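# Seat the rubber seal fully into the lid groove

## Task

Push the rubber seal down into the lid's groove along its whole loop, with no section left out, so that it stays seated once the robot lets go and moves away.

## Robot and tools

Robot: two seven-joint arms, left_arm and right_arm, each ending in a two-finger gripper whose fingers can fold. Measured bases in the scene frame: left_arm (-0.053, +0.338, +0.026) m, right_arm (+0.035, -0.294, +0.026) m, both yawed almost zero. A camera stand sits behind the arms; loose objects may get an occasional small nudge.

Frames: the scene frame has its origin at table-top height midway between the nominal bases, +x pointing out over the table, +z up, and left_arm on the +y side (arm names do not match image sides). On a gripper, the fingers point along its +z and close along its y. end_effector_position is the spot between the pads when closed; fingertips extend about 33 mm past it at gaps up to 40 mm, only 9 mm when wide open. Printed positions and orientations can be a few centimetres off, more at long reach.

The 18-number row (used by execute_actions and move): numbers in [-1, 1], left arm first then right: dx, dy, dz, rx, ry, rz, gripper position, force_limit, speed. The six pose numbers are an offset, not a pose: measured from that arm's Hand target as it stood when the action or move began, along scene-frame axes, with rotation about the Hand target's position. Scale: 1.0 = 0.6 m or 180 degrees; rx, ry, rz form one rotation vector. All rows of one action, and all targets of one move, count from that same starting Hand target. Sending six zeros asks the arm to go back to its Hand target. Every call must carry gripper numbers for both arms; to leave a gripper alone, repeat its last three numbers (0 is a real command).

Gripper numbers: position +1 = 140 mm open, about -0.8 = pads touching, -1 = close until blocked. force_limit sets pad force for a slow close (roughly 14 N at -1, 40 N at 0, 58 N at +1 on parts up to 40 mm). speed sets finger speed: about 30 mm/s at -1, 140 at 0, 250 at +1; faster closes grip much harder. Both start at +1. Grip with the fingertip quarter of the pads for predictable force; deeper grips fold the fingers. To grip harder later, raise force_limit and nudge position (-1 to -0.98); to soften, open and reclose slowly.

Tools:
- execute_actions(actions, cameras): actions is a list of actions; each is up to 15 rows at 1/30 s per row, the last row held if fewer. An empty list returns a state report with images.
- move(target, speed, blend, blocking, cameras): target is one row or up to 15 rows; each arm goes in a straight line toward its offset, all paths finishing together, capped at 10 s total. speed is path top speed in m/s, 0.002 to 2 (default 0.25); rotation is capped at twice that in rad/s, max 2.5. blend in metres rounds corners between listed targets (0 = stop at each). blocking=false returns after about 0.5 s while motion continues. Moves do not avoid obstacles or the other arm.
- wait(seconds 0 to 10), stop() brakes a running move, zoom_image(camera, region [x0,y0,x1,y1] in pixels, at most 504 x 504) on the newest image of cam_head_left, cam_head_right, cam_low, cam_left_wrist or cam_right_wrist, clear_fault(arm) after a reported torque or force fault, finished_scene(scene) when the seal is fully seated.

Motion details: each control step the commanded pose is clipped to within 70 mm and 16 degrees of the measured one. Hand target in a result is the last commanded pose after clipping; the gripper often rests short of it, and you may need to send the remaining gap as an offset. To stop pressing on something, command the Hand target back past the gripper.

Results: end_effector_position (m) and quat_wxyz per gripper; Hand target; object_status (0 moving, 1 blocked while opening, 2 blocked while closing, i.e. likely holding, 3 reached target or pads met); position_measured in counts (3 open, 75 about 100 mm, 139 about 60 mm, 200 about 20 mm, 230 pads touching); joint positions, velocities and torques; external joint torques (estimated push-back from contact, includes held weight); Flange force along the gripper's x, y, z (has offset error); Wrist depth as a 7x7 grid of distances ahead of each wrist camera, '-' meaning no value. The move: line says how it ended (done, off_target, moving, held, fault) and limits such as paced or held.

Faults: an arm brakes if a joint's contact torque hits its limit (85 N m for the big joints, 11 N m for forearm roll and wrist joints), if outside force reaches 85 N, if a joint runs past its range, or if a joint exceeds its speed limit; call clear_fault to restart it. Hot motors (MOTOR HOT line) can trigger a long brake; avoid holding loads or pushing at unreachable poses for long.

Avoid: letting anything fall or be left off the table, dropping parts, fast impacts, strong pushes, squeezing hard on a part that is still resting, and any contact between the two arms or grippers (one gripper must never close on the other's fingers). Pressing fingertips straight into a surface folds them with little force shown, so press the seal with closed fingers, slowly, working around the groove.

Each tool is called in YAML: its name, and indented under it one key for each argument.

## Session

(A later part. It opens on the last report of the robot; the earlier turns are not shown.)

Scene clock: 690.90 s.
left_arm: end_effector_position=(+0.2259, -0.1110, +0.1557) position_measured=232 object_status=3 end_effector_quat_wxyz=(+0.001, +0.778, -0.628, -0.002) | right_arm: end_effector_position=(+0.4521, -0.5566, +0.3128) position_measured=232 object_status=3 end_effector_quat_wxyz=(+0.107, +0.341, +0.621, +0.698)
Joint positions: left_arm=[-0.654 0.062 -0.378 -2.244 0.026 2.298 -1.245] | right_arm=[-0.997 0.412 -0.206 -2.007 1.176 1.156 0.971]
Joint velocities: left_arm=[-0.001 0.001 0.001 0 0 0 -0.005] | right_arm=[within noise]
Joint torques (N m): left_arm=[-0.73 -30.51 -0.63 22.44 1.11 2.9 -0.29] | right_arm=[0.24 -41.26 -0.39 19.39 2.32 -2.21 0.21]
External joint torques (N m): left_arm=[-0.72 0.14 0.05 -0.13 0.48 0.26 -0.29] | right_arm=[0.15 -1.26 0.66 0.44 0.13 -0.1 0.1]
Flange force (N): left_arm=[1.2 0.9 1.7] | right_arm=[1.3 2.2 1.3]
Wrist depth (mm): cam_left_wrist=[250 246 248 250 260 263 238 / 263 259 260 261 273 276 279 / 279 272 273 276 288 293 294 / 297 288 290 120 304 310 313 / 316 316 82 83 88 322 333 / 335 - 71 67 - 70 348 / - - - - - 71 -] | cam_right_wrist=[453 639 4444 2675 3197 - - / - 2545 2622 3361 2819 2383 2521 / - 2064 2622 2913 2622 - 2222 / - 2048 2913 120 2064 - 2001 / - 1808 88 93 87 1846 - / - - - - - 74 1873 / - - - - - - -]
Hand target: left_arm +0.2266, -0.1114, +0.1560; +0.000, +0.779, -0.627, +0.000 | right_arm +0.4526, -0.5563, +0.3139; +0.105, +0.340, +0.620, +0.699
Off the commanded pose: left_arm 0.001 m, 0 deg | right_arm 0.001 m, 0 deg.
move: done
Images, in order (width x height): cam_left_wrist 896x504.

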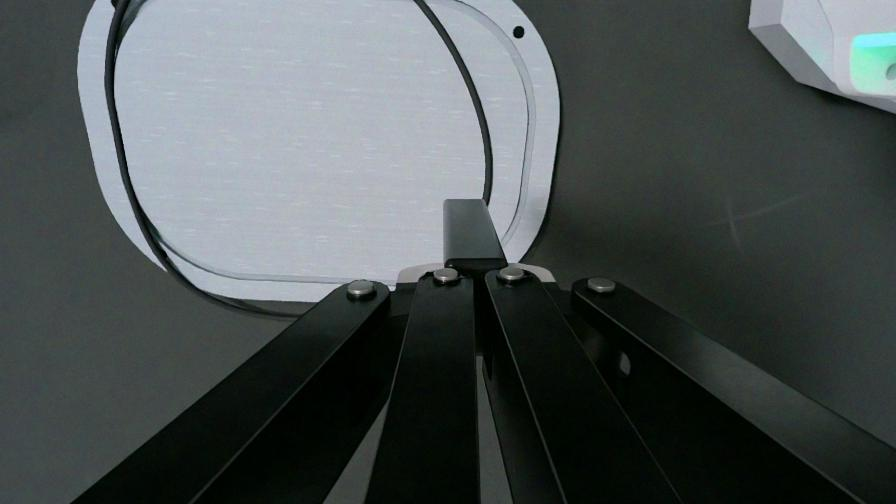

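move:
  target:
    - [0.0035,-0.0163,-0.1433,0,0,0,-1,-1,-0.5,0,0,0,0,0,0,-1,-1,-0.5]
    - [0.0035,-0.0163,-0.1783,0,0,0,-1,-1,-0.5,0,0,0,0,0,0,-1,-1,-0.5]
    - [-0.0592,-0.0298,-0.1783,0,0,0,-1,-1,-0.5,0,0,0,0,0,0,-1,-1,-0.5]
  speed: [0.12,0.05,0.03]
  blend: [0.005,0.001,0]
  cameras: ["cam_left_wrist","cam_head_left"]

zoom_image:
  camera: "cam_left_wrist"
  region: [340, 0, 640, 240]

zoom_image:
  camera: "cam_head_left"
  region: [400, 330, 620, 504]

Scene clock: 715.83 s.
left_arm: end_effector_position=(+0.1932, -0.1297, +0.0505) position_measured=232 object_status=3 end_effector_quat_wxyz=(-0.001, +0.777, -0.629, +0.001) | right_arm: end_effector_position=(+0.4521, -0.5566, +0.3128) position_measured=232 object_status=3 end_effector_quat_wxyz=(+0.107, +0.341, +0.621, +0.698)
Joint positions: left_arm=[-0.76 0.271 -0.335 -2.3 0.162 2.552 -1.411] | right_arm=[-0.997 0.412 -0.206 -2.007 1.176 1.156 0.971]
Joint velocities: left_arm=[0.001 -0.001 0.001 0 0 -0.001 -0.004] | right_arm=[within noise]
Joint torques (N m): left_arm=[-1.31 -33.48 -2.49 17.97 0.11 2.8 -0.4] | right_arm=[0.21 -41.28 -0.44 19.38 2.33 -2.22 0.22]
External joint torques (N m): left_arm=[-1.36 1.29 -0.01 -1.54 -0.36 0.14 -0.39] | right_arm=[0.3 -1.51 0.75 0.53 0.15 -0.13 0.12]
Flange force (N): left_arm=[-1.2 3.1 3.9] | right_arm=[1.5 2.7 1.7]
Wrist depth (mm): cam_left_wrist=[153 153 153 155 165 166 165 / 160 161 161 162 174 174 176 / 169 169 170 169 183 184 185 / 178 179 179 125 192 195 196 / 190 190 82 83 88 202 208 / 199 68 71 67 - 70 219 / - - - - - 71 -] | cam_right_wrist=[- 2979 - 3121 3319 3197 - / - 2570 2760 2497 3855 2450 2545 / - 2081 2596 2913 2622 - - / - 2149 2703 120 2114 - - / - 1956 88 93 87 83 2203 / - - - - - 74 2048 / - - - - - - -]
Hand target: left_arm +0.1911, -0.1293, +0.0490; +0.000, +0.779, -0.627, +0.000 | right_arm +0.4526, -0.5563, +0.3139; +0.105, +0.340, +0.620, +0.699
Off the commanded pose: left_arm 0.003 m, 0 deg | right_arm 0.001 m, 0 deg.
move: done
Images, in order (width x height): cam_head_left 896x504, cam_left_wrist 896x504.

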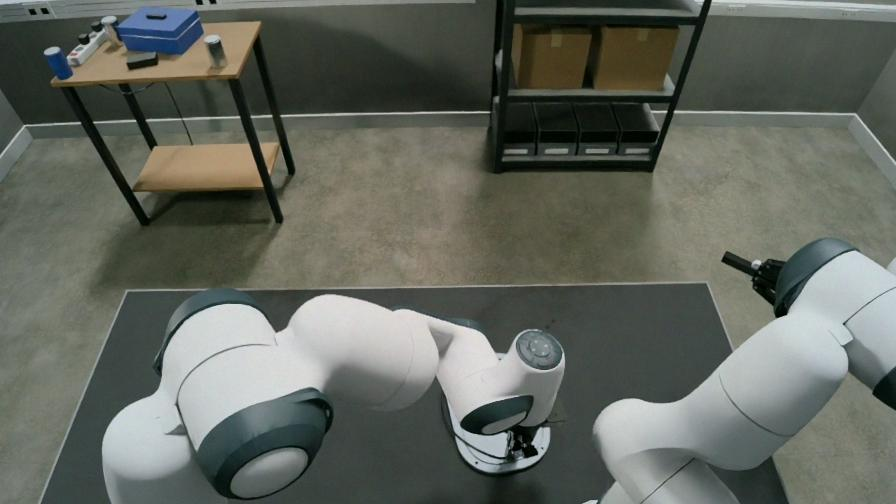

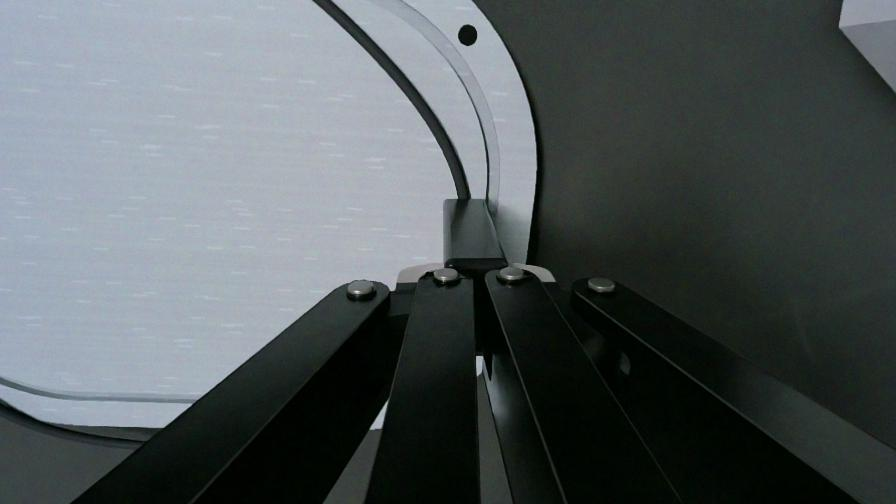

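Scaled by 1.680 from the camera's 896x504 image, which has a finer 1280x720 frame.

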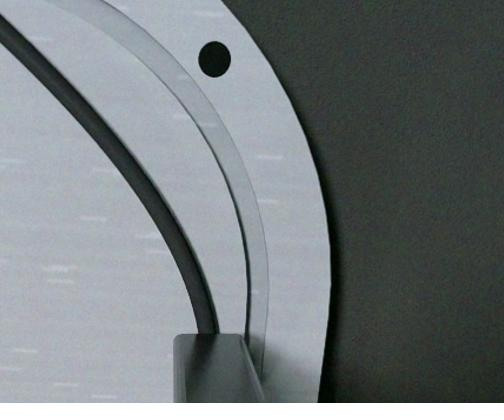

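Scaled by 2.291 from the camera's 896x504 image, which has a finer 1280x720 frame.

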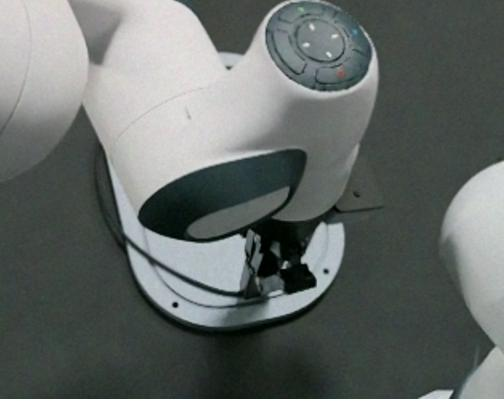

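move:
  target:
    - [0,0,0.015,0,0,0,-1,-1,-0.5,0,0,0,0,0,0,-1,-1,-0.5]
    - [0.028,0.006,0.015,0,0,0,-1,-1,-0.5,0,0,0,0,0,0,-1,-1,-0.5]
    - [0.028,0.006,-0.0022,0,0,0,-1,-1,-0.5,0,0,0,0,0,0,-1,-1,-0.5]
    - [-0.0163,-0.0035,-0.0022,0,0,0,-1,-1,-0.5,0,0,0,0,0,0,-1,-1,-0.5]
  speed: [0.06,0.06,0.05,0.03]
  blend: [0.002,0.002,0.001,0]
  cameras: ["cam_left_wrist"]

zoom_image:
  camera: "cam_left_wrist"
  region: [340, 0, 640, 240]

Scene clock: 731.17 s.
left_arm: end_effector_position=(+0.1842, -0.1311, +0.0494) position_measured=232 object_status=3 end_effector_quat_wxyz=(-0.001, +0.778, -0.628, +0.000) | right_arm: end_effector_position=(+0.4521, -0.5566, +0.3128) position_measured=232 object_status=3 end_effector_quat_wxyz=(+0.107, +0.341, +0.621, +0.698)
Joint positions: left_arm=[-0.777 0.267 -0.334 -2.31 0.16 2.557 -1.429] | right_arm=[-0.997 0.412 -0.206 -2.007 1.176 1.156 0.971]
Joint velocities: left_arm=[0 0 -0.001 -0.001 0 -0.001 -0.006] | right_arm=[within noise]
Joint torques (N m): left_arm=[-1.96 -32.69 -3.19 17.99 0.27 3.1 -0.35] | right_arm=[0.27 -41.27 -0.38 19.35 2.33 -2.21 0.19]
External joint torques (N m): left_arm=[-1.96 2.03 -0.71 -1.51 -0.21 0.43 -0.35] | right_arm=[0.27 -1.27 0.74 0.35 0.13 -0.12 0.08]
Flange force (N): left_arm=[0.5 3.8 6.2] | right_arm=[1.5 2.1 1.7]
Wrist depth (mm): cam_left_wrist=[153 152 152 156 165 165 163 / 159 160 160 161 173 174 174 / 168 168 169 169 183 183 184 / 178 178 179 125 191 194 195 / 188 187 82 83 88 202 207 / 198 67 71 67 - 70 218 / - - - - - 71 -] | cam_right_wrist=[440 2913 3591 - - - 2203 / - 2545 3013 2979 2703 2789 2497 / - 2280 2260 2280 2850 2497 2064 / - 2114 2427 120 2097 - - / - 1900 88 93 87 83 2048 / - - - - - 74 1873 / - - - - - - -]
Hand target: left_arm +0.1813, -0.1314, +0.0477; +0.000, +0.779, -0.627, +0.000 | right_arm +0.4526, -0.5563, +0.3139; +0.105, +0.340, +0.620, +0.699
Off the commanded pose: left_arm 0.003 m, 0 deg | right_arm 0.001 m, 0 deg.
move: done
Images, in order (width x height): cam_left_wrist 896x504.

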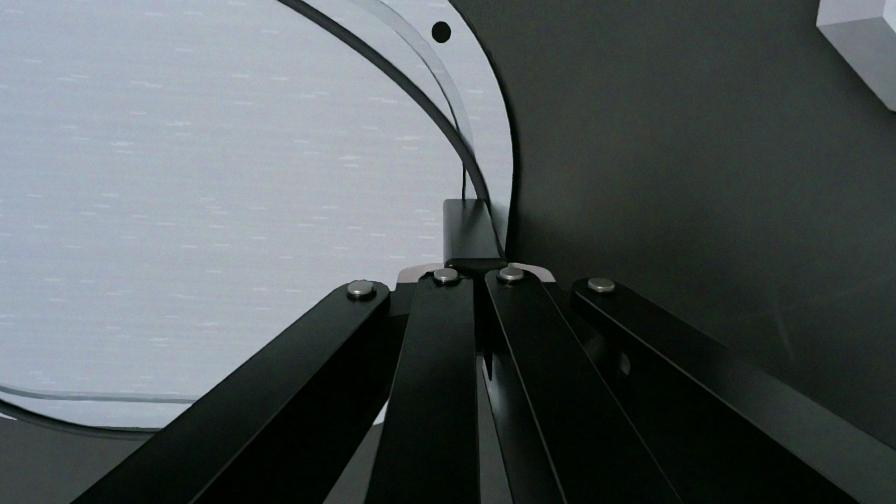

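Scaled by 1.680 from the camera's 896x504 image, which has a finer 1280x720 frame.

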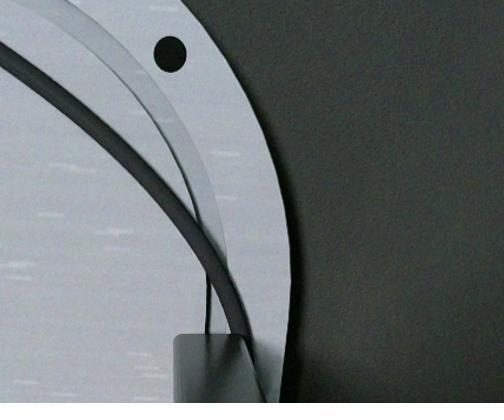

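move:
  target:
    - [0,0,0.0172,0,0,0,-1,-1,-0.5,0,0,0,0,0,0,-1,-1,-0.5]
    - [-0.0115,-0.003,0.0172,0,0,0,-1,-1,-0.5,0,0,0,0,0,0,-1,-1,-0.5]
    - [-0.0115,-0.003,0.0013,0,0,0,-1,-1,-0.5,0,0,0,0,0,0,-1,-1,-0.5]
    - [0.0103,0.0017,0.0005,0,0,0,-1,-1,-0.5,0,0,0,0,0,0,-1,-1,-0.5]
  speed: [0.06,0.06,0.04,0.02]
  blend: [0.002,0.002,0,0]
  cameras: ["cam_left_wrist"]

zoom_image:
  camera: "cam_left_wrist"
  region: [340, 0, 640, 240]

Scene clock: 744.87 s.
left_arm: end_effector_position=(+0.1855, -0.1300, +0.0481) position_measured=232 object_status=3 end_effector_quat_wxyz=(+0.000, +0.781, -0.624, -0.002) | right_arm: end_effector_position=(+0.4521, -0.5566, +0.3128) position_measured=232 object_status=3 end_effector_quat_wxyz=(+0.107, +0.341, +0.621, +0.698)
Joint positions: left_arm=[-0.776 0.271 -0.331 -2.307 0.154 2.555 -1.43] | right_arm=[-0.997 0.412 -0.206 -2.007 1.176 1.156 0.971]
Joint velocities: left_arm=[0.001 0 -0.001 -0.001 0.001 0 0.005] | right_arm=[within noise]
Joint torques (N m): left_arm=[-0.35 -33.64 -2.3 19.58 0.97 2.87 0.13] | right_arm=[0.27 -41.3 -0.41 19.36 2.35 -2.21 0.24]
External joint torques (N m): left_arm=[-0.53 1.1 0.01 0.18 0.5 0.23 0.13] | right_arm=[0.14 -1.27 0.6 0.37 0.15 -0.1 0.14]
Flange force (N): left_arm=[3.6 -0.3 3.9] | right_arm=[1.5 2.3 1.4]
Wrist depth (mm): cam_left_wrist=[151 150 151 154 163 164 164 / 157 158 159 159 172 172 174 / 166 166 167 168 182 182 183 / 176 176 177 125 190 193 194 / 186 187 82 83 88 200 207 / 196 68 71 67 - 70 218 / - - - - - 70 -] | cam_right_wrist=[- 3405 3496 3745 2946 3855 - / - 2850 3450 3159 - - 2731 / - 2222 2819 2497 2850 2521 2675 / - 2203 2622 120 2097 2545 - / - 1942 88 93 87 83 2203 / - - - - - 74 - / - - - - - - -]
Hand target: left_arm +0.1875, -0.1304, +0.0480; +0.000, +0.779, -0.627, +0.000 | right_arm +0.4526, -0.5563, +0.3139; +0.105, +0.340, +0.620, +0.699
Off the commanded pose: left_arm 0.002 m, 0 deg | right_arm 0.001 m, 0 deg.
move: done
Images, in order (width x height): cam_left_wrist 896x504.

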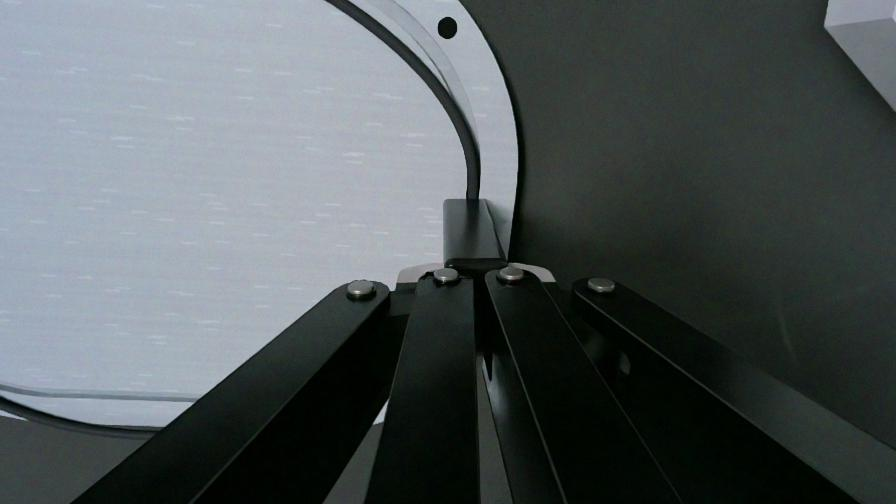

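Scaled by 1.680 from the camera's 896x504 image, which has a finer 1280x720 frame.

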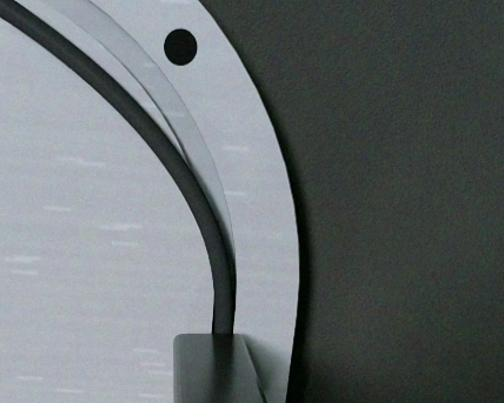

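move:
  target:
    - [-0.0042,-0.0008,-0.0092,0,0,0,-1,-1,-0.5,0,0,0,0,0,0,-1,-1,-0.5]
  speed: 0.03
  cameras: ["cam_left_wrist"]

zoom_image:
  camera: "cam_left_wrist"
  region: [340, 0, 640, 240]

Scene clock: 750.97 s.
left_arm: end_effector_position=(+0.1868, -0.1310, +0.0473) position_measured=232 object_status=3 end_effector_quat_wxyz=(+0.000, +0.779, -0.627, +0.001) | right_arm: end_effector_position=(+0.4521, -0.5566, +0.3128) position_measured=232 object_status=3 end_effector_quat_wxyz=(+0.107, +0.341, +0.621, +0.698)
Joint positions: left_arm=[-0.777 0.273 -0.329 -2.307 0.163 2.562 -1.429] | right_arm=[-0.997 0.412 -0.206 -2.007 1.176 1.156 0.971]
Joint velocities: left_arm=[0 0 0.001 0 0.001 0.004 -0.003] | right_arm=[within noise]
Joint torques (N m): left_arm=[-1.53 -29.12 -2.11 17.88 0.95 3.67 -0.42] | right_arm=[0.25 -41.29 -0.37 19.38 2.34 -2.22 0.21]
External joint torques (N m): left_arm=[-1.63 5.89 0.3 -1.65 0.48 0.98 -0.42] | right_arm=[0.28 -1.34 0.78 0.42 0.15 -0.13 0.1]
Flange force (N): left_arm=[8.7 1.2 18.1] | right_arm=[1.4 2.3 1.7]
Wrist depth (mm): cam_left_wrist=[151 150 150 153 162 163 162 / 157 158 158 159 171 172 173 / 166 166 167 167 180 181 182 / 175 176 177 125 189 192 193 / 186 186 82 83 88 199 205 / 196 68 71 67 - 70 216 / - - - - - 71 -] | cam_right_wrist=[- 3361 4298 4298 3591 - - / - 2300 3319 2789 3496 - - / - 2149 3013 2300 2521 - - / - 2048 2819 120 2149 - - / - 1808 88 93 87 83 2032 / - - - - - 74 1886 / - - - - - - -]
Hand target: left_arm +0.1850, -0.1309, +0.0424; +0.000, +0.779, -0.627, +0.000 | right_arm +0.4526, -0.5563, +0.3139; +0.105, +0.340, +0.620, +0.699
Off the commanded pose: left_arm 0.005 m, 0 deg | right_arm 0.001 m, 0 deg.
move: off_target (left_arm)
Images, in order (width x height): cam_left_wrist 896x504.

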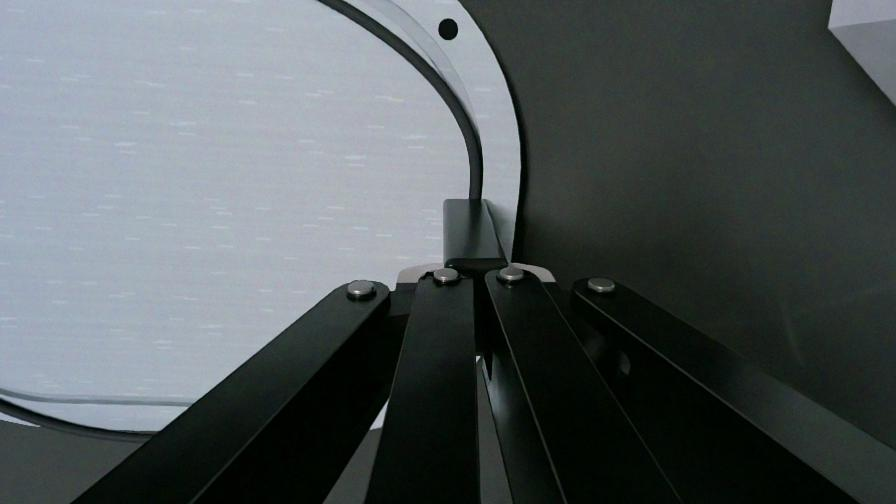

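Scaled by 1.680 from the camera's 896x504 image, which has a finer 1280x720 frame.

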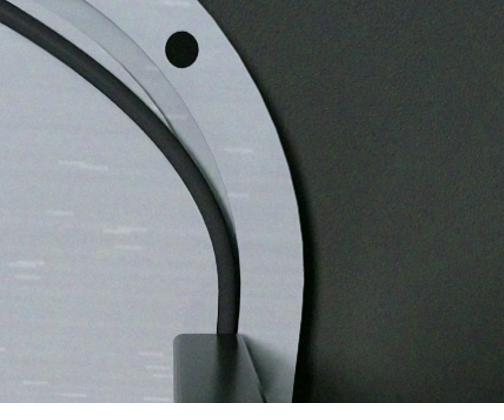

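move:
  target:
    - [0,0,0.05,0,0,0,-1,-1,-0.5,0,0,0,0,0,0,-1,-1,-0.5]
    - [0.18,0.055,0.43,0,0,0,-1,-1,-0.5,0,0,0,0,0,0,-1,-1,-0.5]
  speed: [0.06,0.25]
  blend: [0.005,0]
  cameras: ["cam_left_wrist"]

zoom_image:
  camera: "cam_left_wrist"
  region: [260, 0, 660, 260]

Scene clock: 762.67 s.
left_arm: end_effector_position=(+0.2936, -0.0983, +0.3008) position_measured=232 object_status=3 end_effector_quat_wxyz=(-0.001, +0.781, -0.625, +0.002) | right_arm: end_effector_position=(+0.4521, -0.5566, +0.3128) position_measured=232 object_status=3 end_effector_quat_wxyz=(+0.107, +0.341, +0.621, +0.698)
Joint positions: left_arm=[-0.635 -0.01 -0.282 -1.937 -0.001 1.93 -1.12] | right_arm=[-0.997 0.412 -0.206 -2.007 1.176 1.156 0.971]
Joint velocities: left_arm=[-0.002 0 0 0 0 -0.001 0.007] | right_arm=[within noise]
Joint torques (N m): left_arm=[-0.68 -30.34 0.1 25.29 0.65 2.37 0.07] | right_arm=[0.27 -41.28 -0.4 19.39 2.31 -2.21 0.24]
External joint torques (N m): left_arm=[-0.65 1.04 0.05 0.38 -0.13 -0.3 0.07] | right_arm=[0.23 -1.4 0.7 0.47 0.13 -0.12 0.14]
Flange force (N): left_arm=[4.5 -1.7 -1.0] | right_arm=[1.5 2.5 1.5]
Wrist depth (mm): cam_left_wrist=[389 386 381 382 388 390 324 / 410 406 400 398 405 413 399 / 431 425 422 416 426 438 439 / 454 453 454 119 454 462 464 / 483 472 79 83 88 479 495 / 1490 - 71 67 - 70 515 / - - - - - 71 -] | cam_right_wrist=[482 2850 2648 3800 4161 - 2622 / - 2362 3013 3450 3121 2703 2405 / - 2167 2545 2913 2675 2521 - / - 2149 2819 120 2167 2405 - / - 1859 88 93 87 83 1846 / - - - - - 74 1900 / - - - - - - -]
Hand target: left_arm +0.2930, -0.0979, +0.3004; +0.000, +0.779, -0.627, +0.000 | right_arm +0.4526, -0.5563, +0.3139; +0.105, +0.340, +0.620, +0.699
Off the commanded pose: left_arm 0.001 m, 0 deg | right_arm 0.001 m, 0 deg.
move: done
Images, in order (width x height): cam_left_wrist 896x504.

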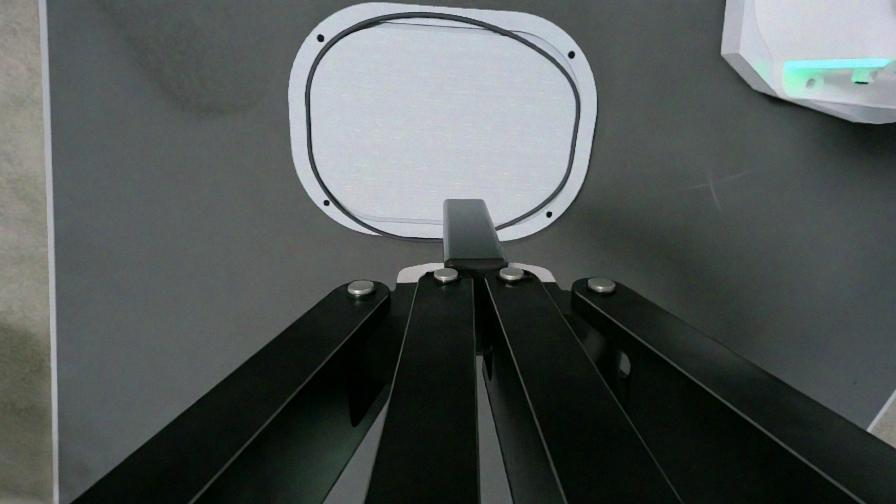

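Scaled by 1.260 from the camera's 896x504 image, which has a finer 1280x720 frame.

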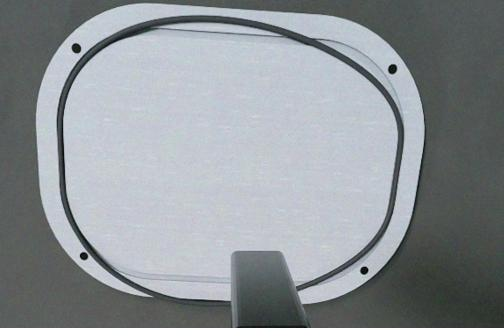

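move:
  target:
    - [0.0165,0.1772,-0.3507,0,0,-0.5156,-1,-1,-0.5,0,0,0,0,0,0,-1,-1,-0.5]
  speed: 0.5
  cameras: ["cam_left_wrist"]

zoom_image:
  camera: "cam_left_wrist"
  region: [300, 0, 600, 240]

Scene clock: 794.00 s.
left_arm: end_effector_position=(+0.3021, +0.0096, +0.0896) position_measured=232 object_status=3 end_effector_quat_wxyz=(+0.000, -0.085, +0.996, +0.003) | right_arm: end_effector_position=(+0.4521, -0.5566, +0.3128) position_measured=232 object_status=3 end_effector_quat_wxyz=(+0.107, +0.341, +0.621, +0.698)
Joint positions: left_arm=[-0.483 0.068 -0.28 -2.442 0.037 2.503 0.626] | right_arm=[-0.997 0.412 -0.206 -2.007 1.176 1.156 0.971]
Joint velocities: left_arm=[0 -0.001 0 0.001 -0.001 0.001 0.004] | right_arm=[within noise]
Joint torques (N m): left_arm=[-0.58 -28.88 -0.46 20.02 -0.06 2.8 0.04] | right_arm=[0.24 -41.32 -0.4 19.39 2.33 -2.22 0.23]
External joint torques (N m): left_arm=[-0.63 0.43 -0.02 -0.07 -0.5 0.29 0.04] | right_arm=[0.39 -1.38 0.86 0.48 0.15 -0.13 0.12]
Flange force (N): left_arm=[0.4 -0.4 1.2] | right_arm=[1.3 2.5 1.8]
Wrist depth (mm): cam_left_wrist=[188 189 189 200 203 204 206 / 197 198 199 209 213 215 215 / 207 209 209 218 224 225 227 / 218 219 220 125 234 239 240 / 231 231 82 83 88 247 255 / 256 - 71 67 - 70 268 / - - - - - 71 -] | cam_right_wrist=[- - - 4599 2675 3405 2760 / 413 2450 2819 3237 3084 4229 2703 / - 2450 2648 3159 2545 - 2300 / 402 2081 2545 120 2114 - 2149 / - 1873 88 93 87 87 1956 / - - - - - 74 1928 / - - - - - - -]
Hand target: left_arm +0.3029, +0.0084, +0.0900; +0.000, -0.083, +0.997, +0.000 | right_arm +0.4526, -0.5563, +0.3139; +0.105, +0.340, +0.620, +0.699
Off the commanded pose: left_arm 0.001 m, 0 deg | right_arm 0.001 m, 0 deg.
move: done; limits=paced
Images, in order (width x height): cam_left_wrist 896x504.

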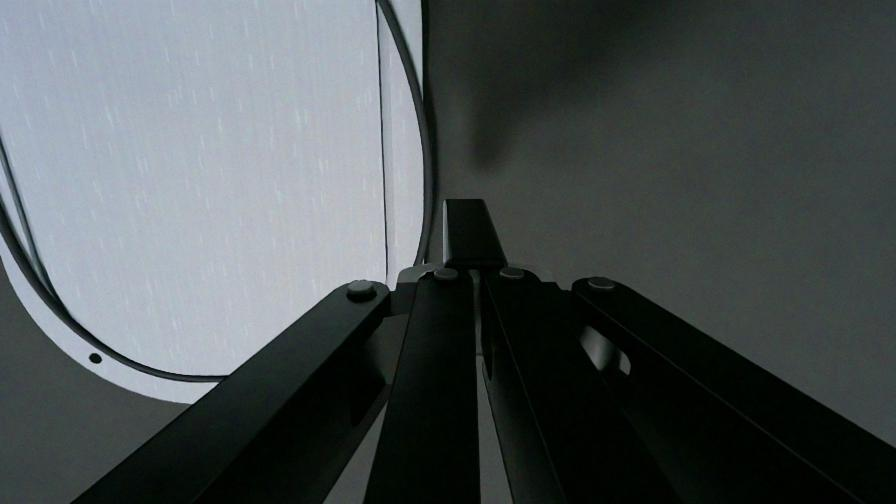

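Scaled by 1.680 from the camera's 896x504 image, which has a finer 1280x720 frame.

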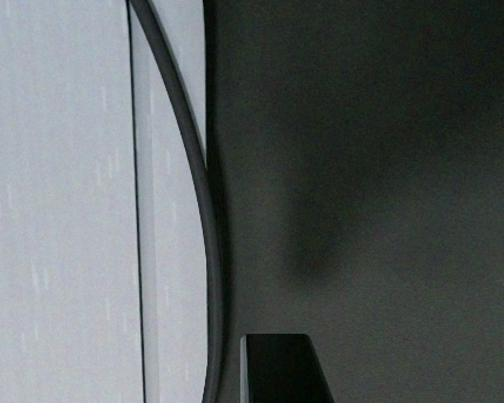

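move:
  target:
    - [0,0,-0.04,0,0,0,-1,-1,-0.5,0,0,0,0,0,0,-1,-1,-0.5]
    - [0,0,-0.0713,0,0,0,-1,-1,-0.5,0,0,0,0,0,0,-1,-1,-0.5]
    - [0.0063,-0.037,-0.0713,0,0,0,-1,-1,-0.5,0,0,0,0,0,0,-1,-1,-0.5]
  speed: [0.1,0.06,0.03]
  blend: [0.005,0.001,0]
  cameras: ["cam_left_wrist"]

zoom_image:
  camera: "cam_left_wrist"
  region: [340, 0, 600, 210]

Scene clock: 809.27 s.
left_arm: end_effector_position=(+0.3068, -0.0145, +0.0478) position_measured=232 object_status=3 end_effector_quat_wxyz=(+0.000, -0.082, +0.997, -0.002) | right_arm: end_effector_position=(+0.4521, -0.5566, +0.3128) position_measured=232 object_status=3 end_effector_quat_wxyz=(+0.107, +0.341, +0.621, +0.698)
Joint positions: left_arm=[-0.519 0.212 -0.263 -2.391 0.103 2.597 0.56] | right_arm=[-0.997 0.412 -0.206 -2.007 1.176 1.156 0.971]
Joint velocities: left_arm=[0 0 -0.001 0 0 0 -0.008] | right_arm=[within noise]
Joint torques (N m): left_arm=[-1.08 -31.78 -0.95 19.36 0.88 2.34 -0.29] | right_arm=[0.25 -41.26 -0.4 19.35 2.33 -2.22 0.22]
External joint torques (N m): left_arm=[-0.95 1.15 0.65 0.52 0.48 -0.2 -0.29] | right_arm=[0.29 -1.35 0.75 0.44 0.14 -0.12 0.12]
Flange force (N): left_arm=[-2.1 -5.7 4.0] | right_arm=[1.4 2.4 1.6]
Wrist depth (mm): cam_left_wrist=[152 151 152 152 164 164 166 / 158 159 159 160 172 173 174 / 166 167 168 169 181 182 183 / 176 176 177 125 190 192 193 / 186 186 82 83 88 199 204 / 195 67 71 67 - 70 215 / - - - - - 70 -] | cam_right_wrist=[- 3013 3277 - - - - / - 2405 3543 2881 4444 2300 - / 403 2300 2979 2881 2819 - - / - 2114 2760 120 2097 2241 1821 / - 1760 88 93 87 1900 1808 / - - - - - 74 1859 / - - - - - - -]
Hand target: left_arm +0.3066, -0.0138, +0.0472; +0.000, -0.083, +0.997, +0.000 | right_arm +0.4526, -0.5563, +0.3139; +0.105, +0.340, +0.620, +0.699
Off the commanded pose: left_arm 0.001 m, 0 deg | right_arm 0.001 m, 0 deg.
move: done
Images, in order (width x height): cam_left_wrist 896x504.

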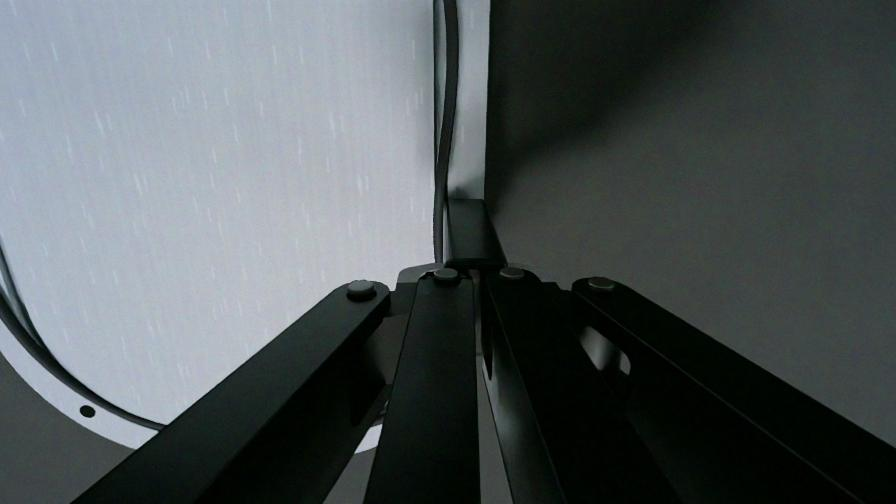

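Scaled by 1.938 from the camera's 896x504 image, which has a finer 1280x720 frame.

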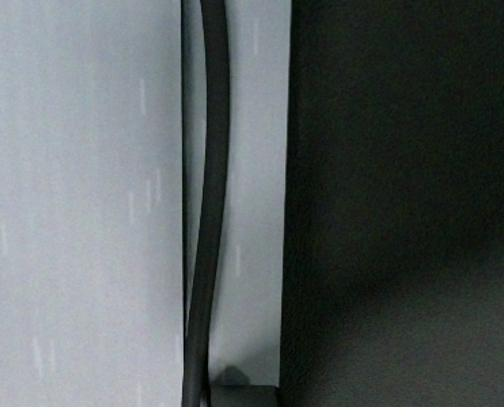

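move:
  target:
    - [0,0,0.013,0,0,0,-1,-1,-0.5,0,0,0,0,0,0,-1,-1,-0.5]
    - [0.0026,-0.0155,0.013,0,0,0,-1,-1,-0.5,0,0,0,0,0,0,-1,-1,-0.5]
    - [0.0026,-0.0155,0.002,0,0,0,-1,-1,-0.5,0,0,0,0,0,0,-1,-1,-0.5]
    - [0.003,-0.0173,-0.0112,0,0,0,-1,-1,-0.5,0,0,0,0,0,0,-1,-1,-0.5]
  speed: [0.06,0.06,0.04,0.03]
  blend: [0.002,0.002,0.001,0]
  cameras: ["cam_left_wrist"]

zoom_image:
  camera: "cam_left_wrist"
  region: [340, 0, 600, 210]

Scene clock: 818.63 s.
left_arm: end_effector_position=(+0.3092, -0.0243, +0.0463) position_measured=232 object_status=3 end_effector_quat_wxyz=(+0.001, -0.081, +0.997, +0.000) | right_arm: end_effector_position=(+0.4521, -0.5566, +0.3128) position_measured=232 object_status=3 end_effector_quat_wxyz=(+0.107, +0.341, +0.621, +0.698)
Joint positions: left_arm=[-0.537 0.236 -0.257 -2.359 0.117 2.586 0.539] | right_arm=[-0.997 0.412 -0.206 -2.007 1.176 1.156 0.971]
Joint velocities: left_arm=[-0.002 -0.002 -0.001 -0.001 0.001 0.001 -0.005] | right_arm=[within noise]
Joint torques (N m): left_arm=[-1.09 -26.31 -0.63 17.9 0.89 4.08 -0.43] | right_arm=[0.23 -41.29 -0.4 19.35 2.33 -2.22 0.24]
External joint torques (N m): left_arm=[-1.17 7.57 0.93 -1.07 0.5 1.55 -0.43] | right_arm=[0.2 -1.56 0.69 0.57 0.17 -0.12 0.14]
Flange force (N): left_arm=[-5.6 -11.8 23.7] | right_arm=[1.6 2.8 1.5]
Wrist depth (mm): cam_left_wrist=[150 149 150 152 163 163 165 / 156 157 158 158 171 172 173 / 164 165 166 167 180 181 183 / 173 174 175 124 188 191 192 / 184 184 82 83 88 199 204 / 193 68 71 67 - 70 215 / - - - - - 71 -] | cam_right_wrist=[- 2648 - 5042 - 2703 2341 / 433 2648 2731 3159 - 2881 2596 / - 2280 3237 2913 2405 2341 - / - 2114 2760 120 2097 2185 - / - 1914 88 93 87 83 2260 / - - - - - 74 - / - - - - - - -]
Hand target: left_arm +0.3084, -0.0241, +0.0405; +0.000, -0.083, +0.997, +0.000 | right_arm +0.4526, -0.5563, +0.3139; +0.105, +0.340, +0.620, +0.699
Off the commanded pose: left_arm 0.006 m, 0 deg | right_arm 0.001 m, 0 deg.
move: off_target (left_arm)
Images, in order (width x height): cam_left_wrist 896x504.

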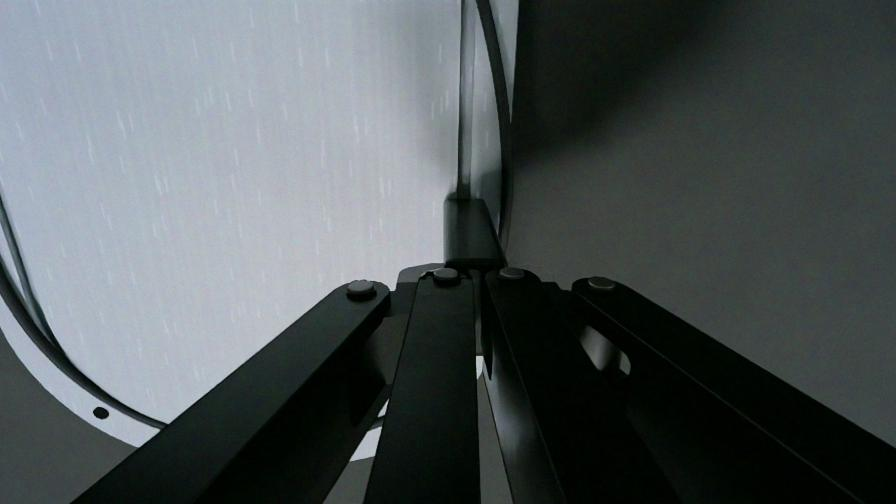

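Scaled by 1.938 from the camera's 896x504 image, which has a finer 1280x720 frame.

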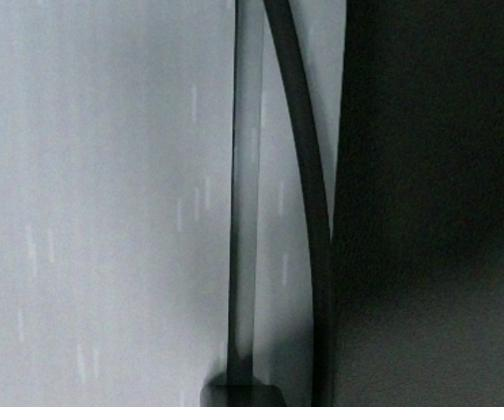

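move:
  target:
    - [0.005,0.005,0.0825,0,0,0,-1,-1,-0.5,0,0,0,0,0,0,-1,-1,-0.5]
    - [0.189,-0.1323,0.0825,0,0,0.5,-1,-1,-0.5,0,0,0,0,0,0,-1,-1,-0.5]
    - [0.189,-0.1323,0.0408,0,0,0.5,-1,-1,-0.5,0,0,0,0,0,0,-1,-1,-0.5]
  speed: [0.1,0.5,0.1]
  blend: [0.01,0.005,0]
  cameras: ["cam_left_wrist"]

zoom_image:
  camera: "cam_left_wrist"
  region: [340, 0, 600, 210]

Scene clock: 847.13 s.
left_arm: end_effector_position=(+0.4228, -0.1035, +0.0655) position_measured=232 object_status=3 end_effector_quat_wxyz=(-0.001, +0.761, -0.649, +0.001) | right_arm: end_effector_position=(+0.4521, -0.5566, +0.3128) position_measured=232 object_status=3 end_effector_quat_wxyz=(+0.107, +0.341, +0.621, +0.698)
Joint positions: left_arm=[-0.966 0.527 0.219 -1.826 -0.15 2.34 -0.812] | right_arm=[-0.997 0.412 -0.206 -2.007 1.176 1.156 0.971]
Joint velocities: left_arm=[0 0 0 0 0 -0.001 -0.006] | right_arm=[within noise]
Joint torques (N m): left_arm=[-1.11 -44 4.81 22.4 0.06 2.44 -0.37] | right_arm=[0.27 -41.29 -0.4 19.35 2.32 -2.23 0.23]
External joint torques (N m): left_arm=[-0.99 1.54 0.77 0.32 -0.52 -0.22 -0.37] | right_arm=[0.14 -1.4 0.61 0.45 0.13 -0.12 0.12]
Flange force (N): left_arm=[5.2 -2.1 1.8] | right_arm=[1.6 2.4 1.4]
Wrist depth (mm): cam_left_wrist=[178 178 179 178 170 172 172 / 187 187 188 184 178 179 180 / 197 198 198 189 188 188 189 / 208 209 210 125 196 200 200 / 221 219 82 83 88 206 212 / 232 - 71 67 - 70 223 / - - - - - 71 -] | cam_right_wrist=[- 2570 3405 - 3543 2789 2545 / - 2622 2675 2819 3159 2473 2881 / - 2203 2545 2405 2789 2545 2648 / - 2097 2789 120 2114 2280 - / - 1821 88 93 87 99 2185 / 350 - - - - 74 1900 / - - - - - - -]
Hand target: left_arm +0.4218, -0.1035, +0.0650; +0.000, +0.764, -0.646, +0.000 | right_arm +0.4526, -0.5563, +0.3139; +0.105, +0.340, +0.620, +0.699
Off the commanded pose: left_arm 0.001 m, 1 deg | right_arm 0.001 m, 0 deg.
move: done; limits=paced
Images, in order (width x height): cam_left_wrist 896x504.

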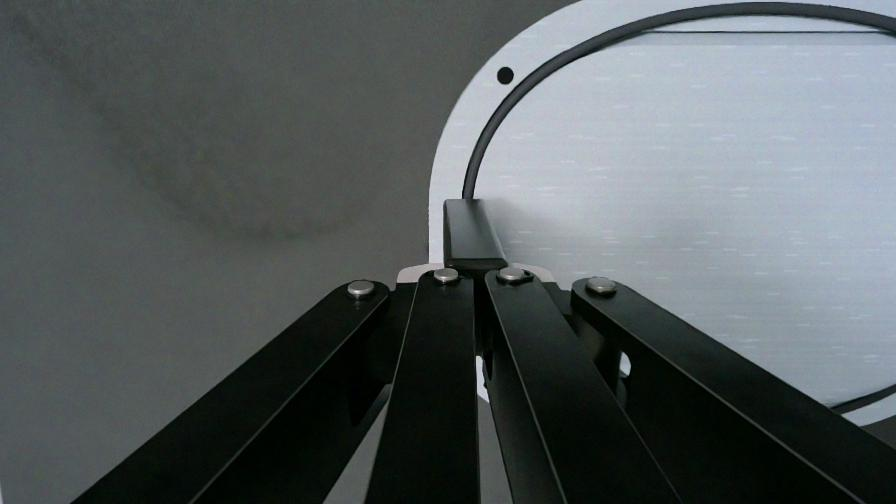

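Scaled by 1.938 from the camera's 896x504 image, which has a finer 1280x720 frame.

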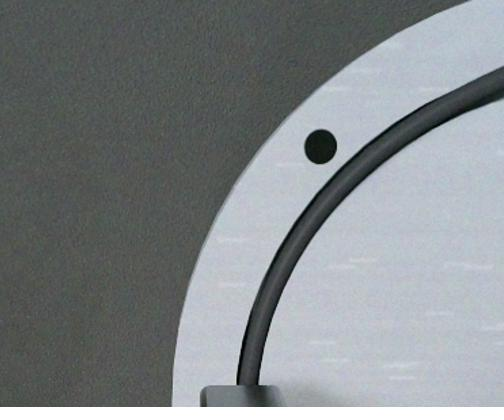

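move:
  target:
    - [-0.0068,-0.0045,-0.0158,0,0,0,-1,-1,-0.5,0,0,0,0,0,0,-1,-1,-0.5]
    - [-0.0068,-0.0045,-0.0375,0,0,0,-1,-1,-0.5,0,0,0,0,0,0,-1,-1,-0.5]
    - [-0.0068,-0.0045,-0.0158,0,0,0,-1,-1,-0.5,0,0,0,0,0,0,-1,-1,-0.5]
    - [-0.0032,-0.0312,-0.0158,0,0,-0.0417,-1,-1,-0.5,0,0,0,0,0,0,-1,-1,-0.5]
    - [-0.0032,-0.0312,-0.0375,0,0,-0.0417,-1,-1,-0.5,0,0,0,0,0,0,-1,-1,-0.5]
    - [-0.0032,-0.0312,-0.0158,0,0,-0.0417,-1,-1,-0.5,0,0,0,0,0,0,-1,-1,-0.5]
    - [-0.005,-0.0545,-0.0158,0,0,-0.125,-1,-1,-0.5,0,0,0,0,0,0,-1,-1,-0.5]
    - [-0.005,-0.0545,-0.0375,0,0,-0.125,-1,-1,-0.5,0,0,0,0,0,0,-1,-1,-0.5]
  speed: [0.08,0.05,0.08,0.1,0.05,0.08,0.1,0.05]
  blend: [0.002,0,0.003,0.002,0,0.003,0.002,0]
  cameras: ["cam_left_wrist"]

zoom_image:
  camera: "cam_left_wrist"
  region: [340, 0, 600, 210]

Scene clock: 880.00 s.
left_arm: end_effector_position=(+0.4203, -0.1369, +0.0469) position_measured=232 object_status=3 end_effector_quat_wxyz=(+0.000, -0.627, +0.779, -0.002) | right_arm: end_effector_position=(+0.4521, -0.5566, +0.3128) position_measured=232 object_status=3 end_effector_quat_wxyz=(+0.107, +0.341, +0.621, +0.698)
Joint positions: left_arm=[-0.882 0.606 0.088 -1.733 -0.072 2.339 -0.527] | right_arm=[-0.997 0.412 -0.206 -2.007 1.176 1.156 0.971]
Joint velocities: left_arm=[0 0.001 0 0 0.001 0 0.007] | right_arm=[within noise]
Joint torques (N m): left_arm=[-0.71 -44.31 1.43 20.83 0.91 2.93 0.17] | right_arm=[0.29 -41.31 -0.37 19.36 2.33 -2.23 0.25]
External joint torques (N m): left_arm=[-0.87 3.92 -0.89 -1.31 0.35 0.3 0.17] | right_arm=[0.24 -1.41 0.71 0.44 0.14 -0.13 0.14]
Flange force (N): left_arm=[2.9 -2.5 7.2] | right_arm=[1.6 2.5 1.6]
Wrist depth (mm): cam_left_wrist=[161 161 162 162 155 153 153 / 169 169 170 167 160 160 161 / 178 178 179 169 169 169 170 / 187 188 189 137 177 179 180 / 199 198 82 83 88 186 192 / 209 - 71 67 - 70 201 / - - - - - 70 -] | cam_right_wrist=[- 3013 - - 3641 2341 2731 / - 2913 3277 3361 3972 - - / - 2362 2427 2222 2760 - 2405 / - 2064 2427 120 2149 2149 2241 / - 1808 88 93 87 87 - / - - - - - 74 - / - - - - - - -]
Hand target: left_arm +0.4188, -0.1362, +0.0425; +0.000, -0.623, +0.782, +0.000 | right_arm +0.4526, -0.5563, +0.3139; +0.105, +0.340, +0.620, +0.699
Off the commanded pose: left_arm 0.005 m, 1 deg | right_arm 0.001 m, 0 deg.
move: off_target (left_arm)
Images, in order (width x height): cam_left_wrist 896x504.

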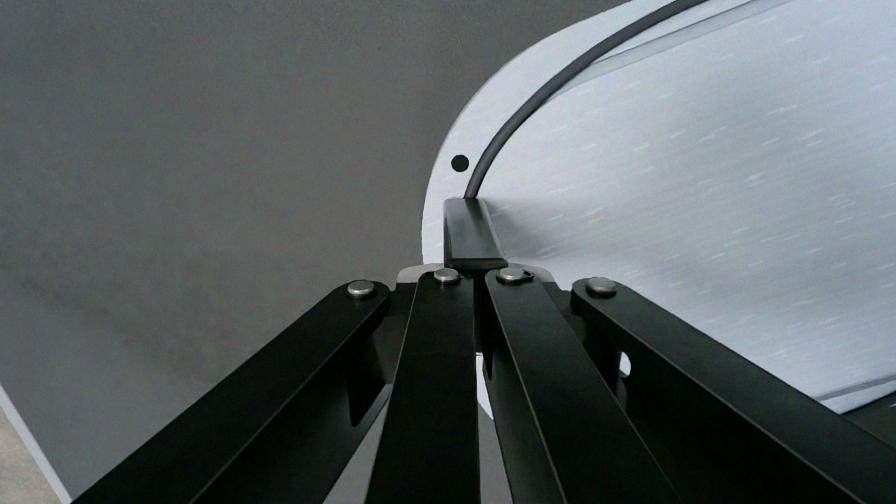

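Scaled by 1.938 from the camera's 896x504 image, which has a finer 1280x720 frame.

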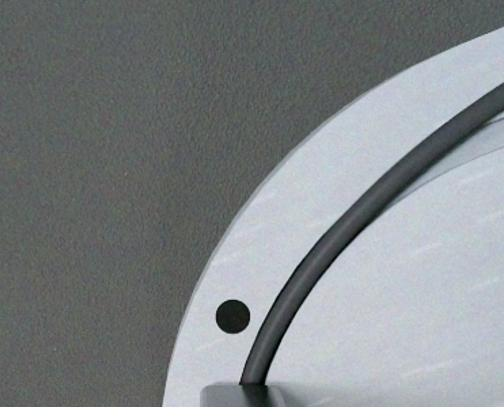

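move:
  target:
    - [0,0,0.0217,0,0,0,-1,-1,-0.5,0,0,0,0,0,0,-1,-1,-0.5]
    - [-0.011,-0.0288,0.0217,0,0,-0.08,-1,-1,-0.5,0,0,0,0,0,0,-1,-1,-0.5]
    - [-0.011,-0.0288,0,0,0,-0.08,-1,-1,-0.5,0,0,0,0,0,0,-1,-1,-0.5]
    - [-0.011,-0.0288,0.0217,0,0,-0.08,-1,-1,-0.5,0,0,0,0,0,0,-1,-1,-0.5]
    - [-0.02,-0.0527,0.0217,0,0,-0.1633,-1,-1,-0.5,0,0,0,0,0,0,-1,-1,-0.5]
    - [-0.02,-0.0527,0.0092,0,0,-0.1633,-1,-1,-0.5,0,0,0,0,0,0,-1,-1,-0.5]
    - [-0.0247,-0.0485,0,0,0,-0.1633,-1,-1,-0.5,0,0,0,0,0,0,-1,-1,-0.5]
  speed: [0.08,0.1,0.05,0.08,0.1,0.05,0.03]
  blend: [0.003,0.002,0,0.003,0.002,0.001,0]
  cameras: ["cam_left_wrist"]

zoom_image:
  camera: "cam_left_wrist"
  region: [340, 0, 600, 210]

Scene clock: 899.77 s.
left_arm: end_effector_position=(+0.4055, -0.1679, +0.0476) position_measured=232 object_status=3 end_effector_quat_wxyz=(+0.000, -0.408, +0.913, -0.003) | right_arm: end_effector_position=(+0.4521, -0.5566, +0.3128) position_measured=232 object_status=3 end_effector_quat_wxyz=(+0.107, +0.341, +0.621, +0.698)
Joint positions: left_arm=[-0.788 0.637 -0.073 -1.677 0.057 2.317 -0.138] | right_arm=[-0.997 0.412 -0.206 -2.007 1.176 1.156 0.971]
Joint velocities: left_arm=[0 0.001 -0.002 0.001 0.001 0.001 0.006] | right_arm=[within noise]
Joint torques (N m): left_arm=[-0.34 -45.68 -0.83 19.97 1.04 2.81 0.12] | right_arm=[0.25 -41.29 -0.38 19.35 2.34 -2.21 0.23]
External joint torques (N m): left_arm=[-0.23 3.8 0.18 -2.52 0.49 0.2 0.12] | right_arm=[0.15 -1.23 0.66 0.33 0.13 -0.11 0.12]
Flange force (N): left_arm=[-0.1 2.1 6.9] | right_arm=[1.5 2.1 1.5]
Wrist depth (mm): cam_left_wrist=[160 161 162 162 153 152 153 / 169 169 170 169 160 161 161 / 178 178 179 170 169 170 170 / 188 188 189 125 176 179 180 / 199 198 82 83 88 186 192 / 209 - 71 67 - 70 203 / - - - - - 71 -] | cam_right_wrist=[- 2596 3591 - - 3048 2427 / - 2473 2850 3361 2979 - - / - 2383 2570 2913 2497 - 2362 / - 2167 2850 120 2114 - 2114 / - 1886 88 93 87 87 1900 / - - - - - 74 - / - - - - - - -]
Hand target: left_arm +0.4040, -0.1653, +0.0425; +0.000, -0.404, +0.915, +0.000 | right_arm +0.4526, -0.5563, +0.3139; +0.105, +0.340, +0.620, +0.699
Off the commanded pose: left_arm 0.006 m, 1 deg | right_arm 0.001 m, 0 deg.
move: off_target (left_arm)
Images, in order (width x height): cam_left_wrist 896x504.

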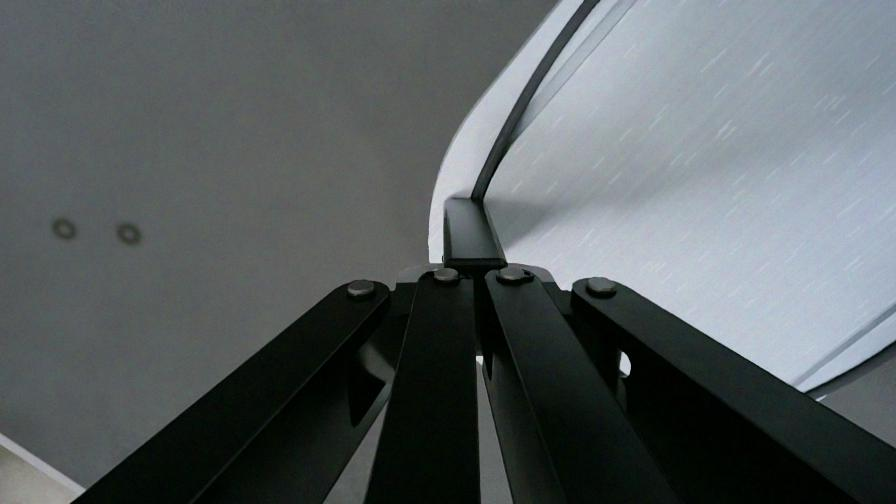

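Scaled by 1.938 from the camera's 896x504 image, which has a finer 1280x720 frame.

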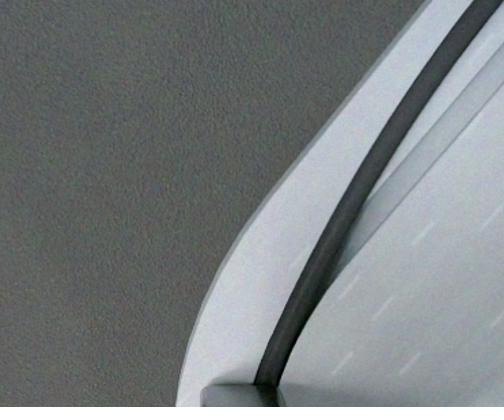

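move:
  target:
    - [0,0,0.0217,0,0,0,-1,-1,-0.5,0,0,0,0,0,0,-1,-1,-0.5]
    - [-0.0178,-0.0178,0.0217,0,0,-0.075,-1,-1,-0.5,0,0,0,0,0,0,-1,-1,-0.5]
    - [-0.0178,-0.0178,0.0092,0,0,-0.075,-1,-1,-0.5,0,0,0,0,0,0,-1,-1,-0.5]
    - [-0.0217,-0.0123,0,0,0,-0.075,-1,-1,-0.5,0,0,0,0,0,0,-1,-1,-0.5]
    - [-0.0217,-0.0123,0.0217,0,0,-0.075,-1,-1,-0.5,0,0,0,0,0,0,-1,-1,-0.5]
    - [-0.0383,-0.0302,0.0217,0,0,-0.1528,-1,-1,-0.5,0,0,0,0,0,0,-1,-1,-0.5]
    - [-0.0383,-0.0302,0.0092,0,0,-0.1528,-1,-1,-0.5,0,0,0,0,0,0,-1,-1,-0.5]
    - [-0.0412,-0.0223,0,0,0,-0.1528,-1,-1,-0.5,0,0,0,0,0,0,-1,-1,-0.5]
  speed: [0.08,0.1,0.05,0.03,0.08,0.1,0.05,0.03]
  blend: [0.003,0.002,0.001,0,0.003,0.002,0.001,0]
  cameras: ["cam_left_wrist"]

zoom_image:
  camera: "cam_left_wrist"
  region: [340, 0, 600, 210]

Scene clock: 921.00 s.
left_arm: end_effector_position=(+0.3804, -0.1819, +0.0482) position_measured=232 object_status=3 end_effector_quat_wxyz=(+0.001, -0.179, +0.984, -0.003) | right_arm: end_effector_position=(+0.4521, -0.5566, +0.3128) position_measured=232 object_status=3 end_effector_quat_wxyz=(+0.107, +0.341, +0.621, +0.698)
Joint positions: left_arm=[-0.7 0.63 -0.22 -1.704 0.175 2.322 0.23] | right_arm=[-0.997 0.412 -0.206 -2.007 1.176 1.156 0.971]
Joint velocities: left_arm=[-0.001 -0.001 0 0.001 0 0 0.005] | right_arm=[within noise]
Joint torques (N m): left_arm=[-0.08 -44.41 -3 19.48 1.11 2.84 0.09] | right_arm=[0.25 -41.31 -0.38 19.38 2.33 -2.23 0.23]
External joint torques (N m): left_arm=[0.04 4.11 0.89 -2.69 0.56 0.28 0.09] | right_arm=[0.19 -1.32 0.69 0.44 0.14 -0.12 0.13]
Flange force (N): left_arm=[0.5 1.9 7.9] | right_arm=[1.4 2.4 1.4]
Wrist depth (mm): cam_left_wrist=[160 161 162 159 153 153 154 / 168 169 170 162 160 161 162 / 177 178 179 169 169 170 168 / 187 188 189 138 176 179 182 / 198 198 82 83 88 186 192 / 209 - 71 67 - 70 215 / - - - - - 71 -] | cam_right_wrist=[478 2881 3405 3543 3319 3361 2913 / 395 2405 3319 2850 2341 2596 - / - 2167 2703 2081 2913 2114 - / - 2064 2675 120 2149 2222 2241 / - 1846 88 93 87 87 - / - - - - - 74 - / - - - - - - -]
Hand target: left_arm +0.3793, -0.1787, +0.0425; +0.000, -0.175, +0.985, +0.000 | right_arm +0.4526, -0.5563, +0.3139; +0.105, +0.340, +0.620, +0.699
Off the commanded pose: left_arm 0.007 m, 1 deg | right_arm 0.001 m, 0 deg.
move: off_target (left_arm)
Images, in order (width x height): cam_left_wrist 896x504.

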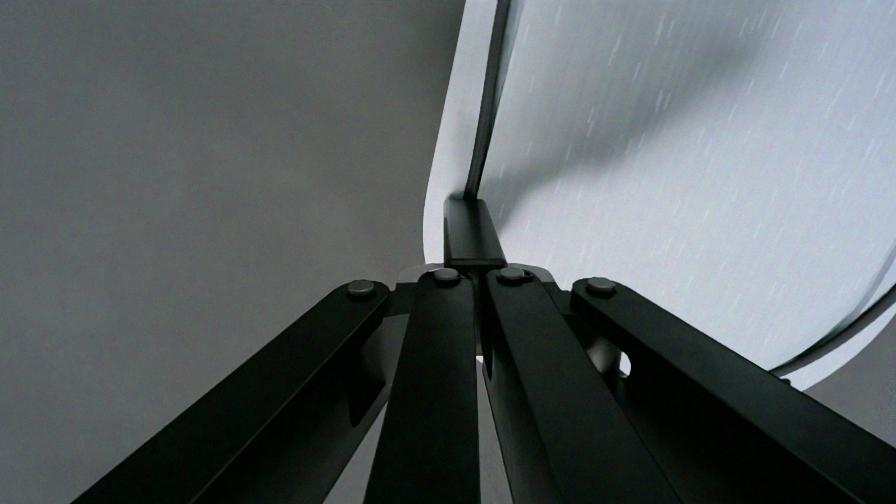

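Scaled by 1.938 from the camera's 896x504 image, which has a finer 1280x720 frame.

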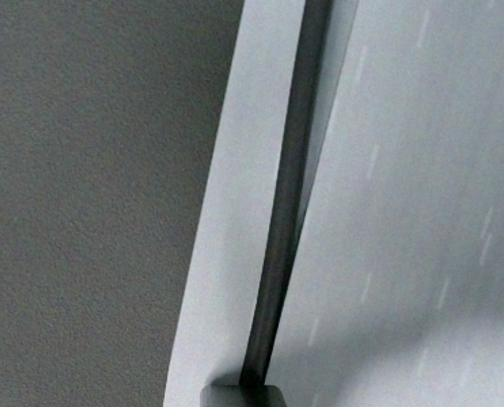

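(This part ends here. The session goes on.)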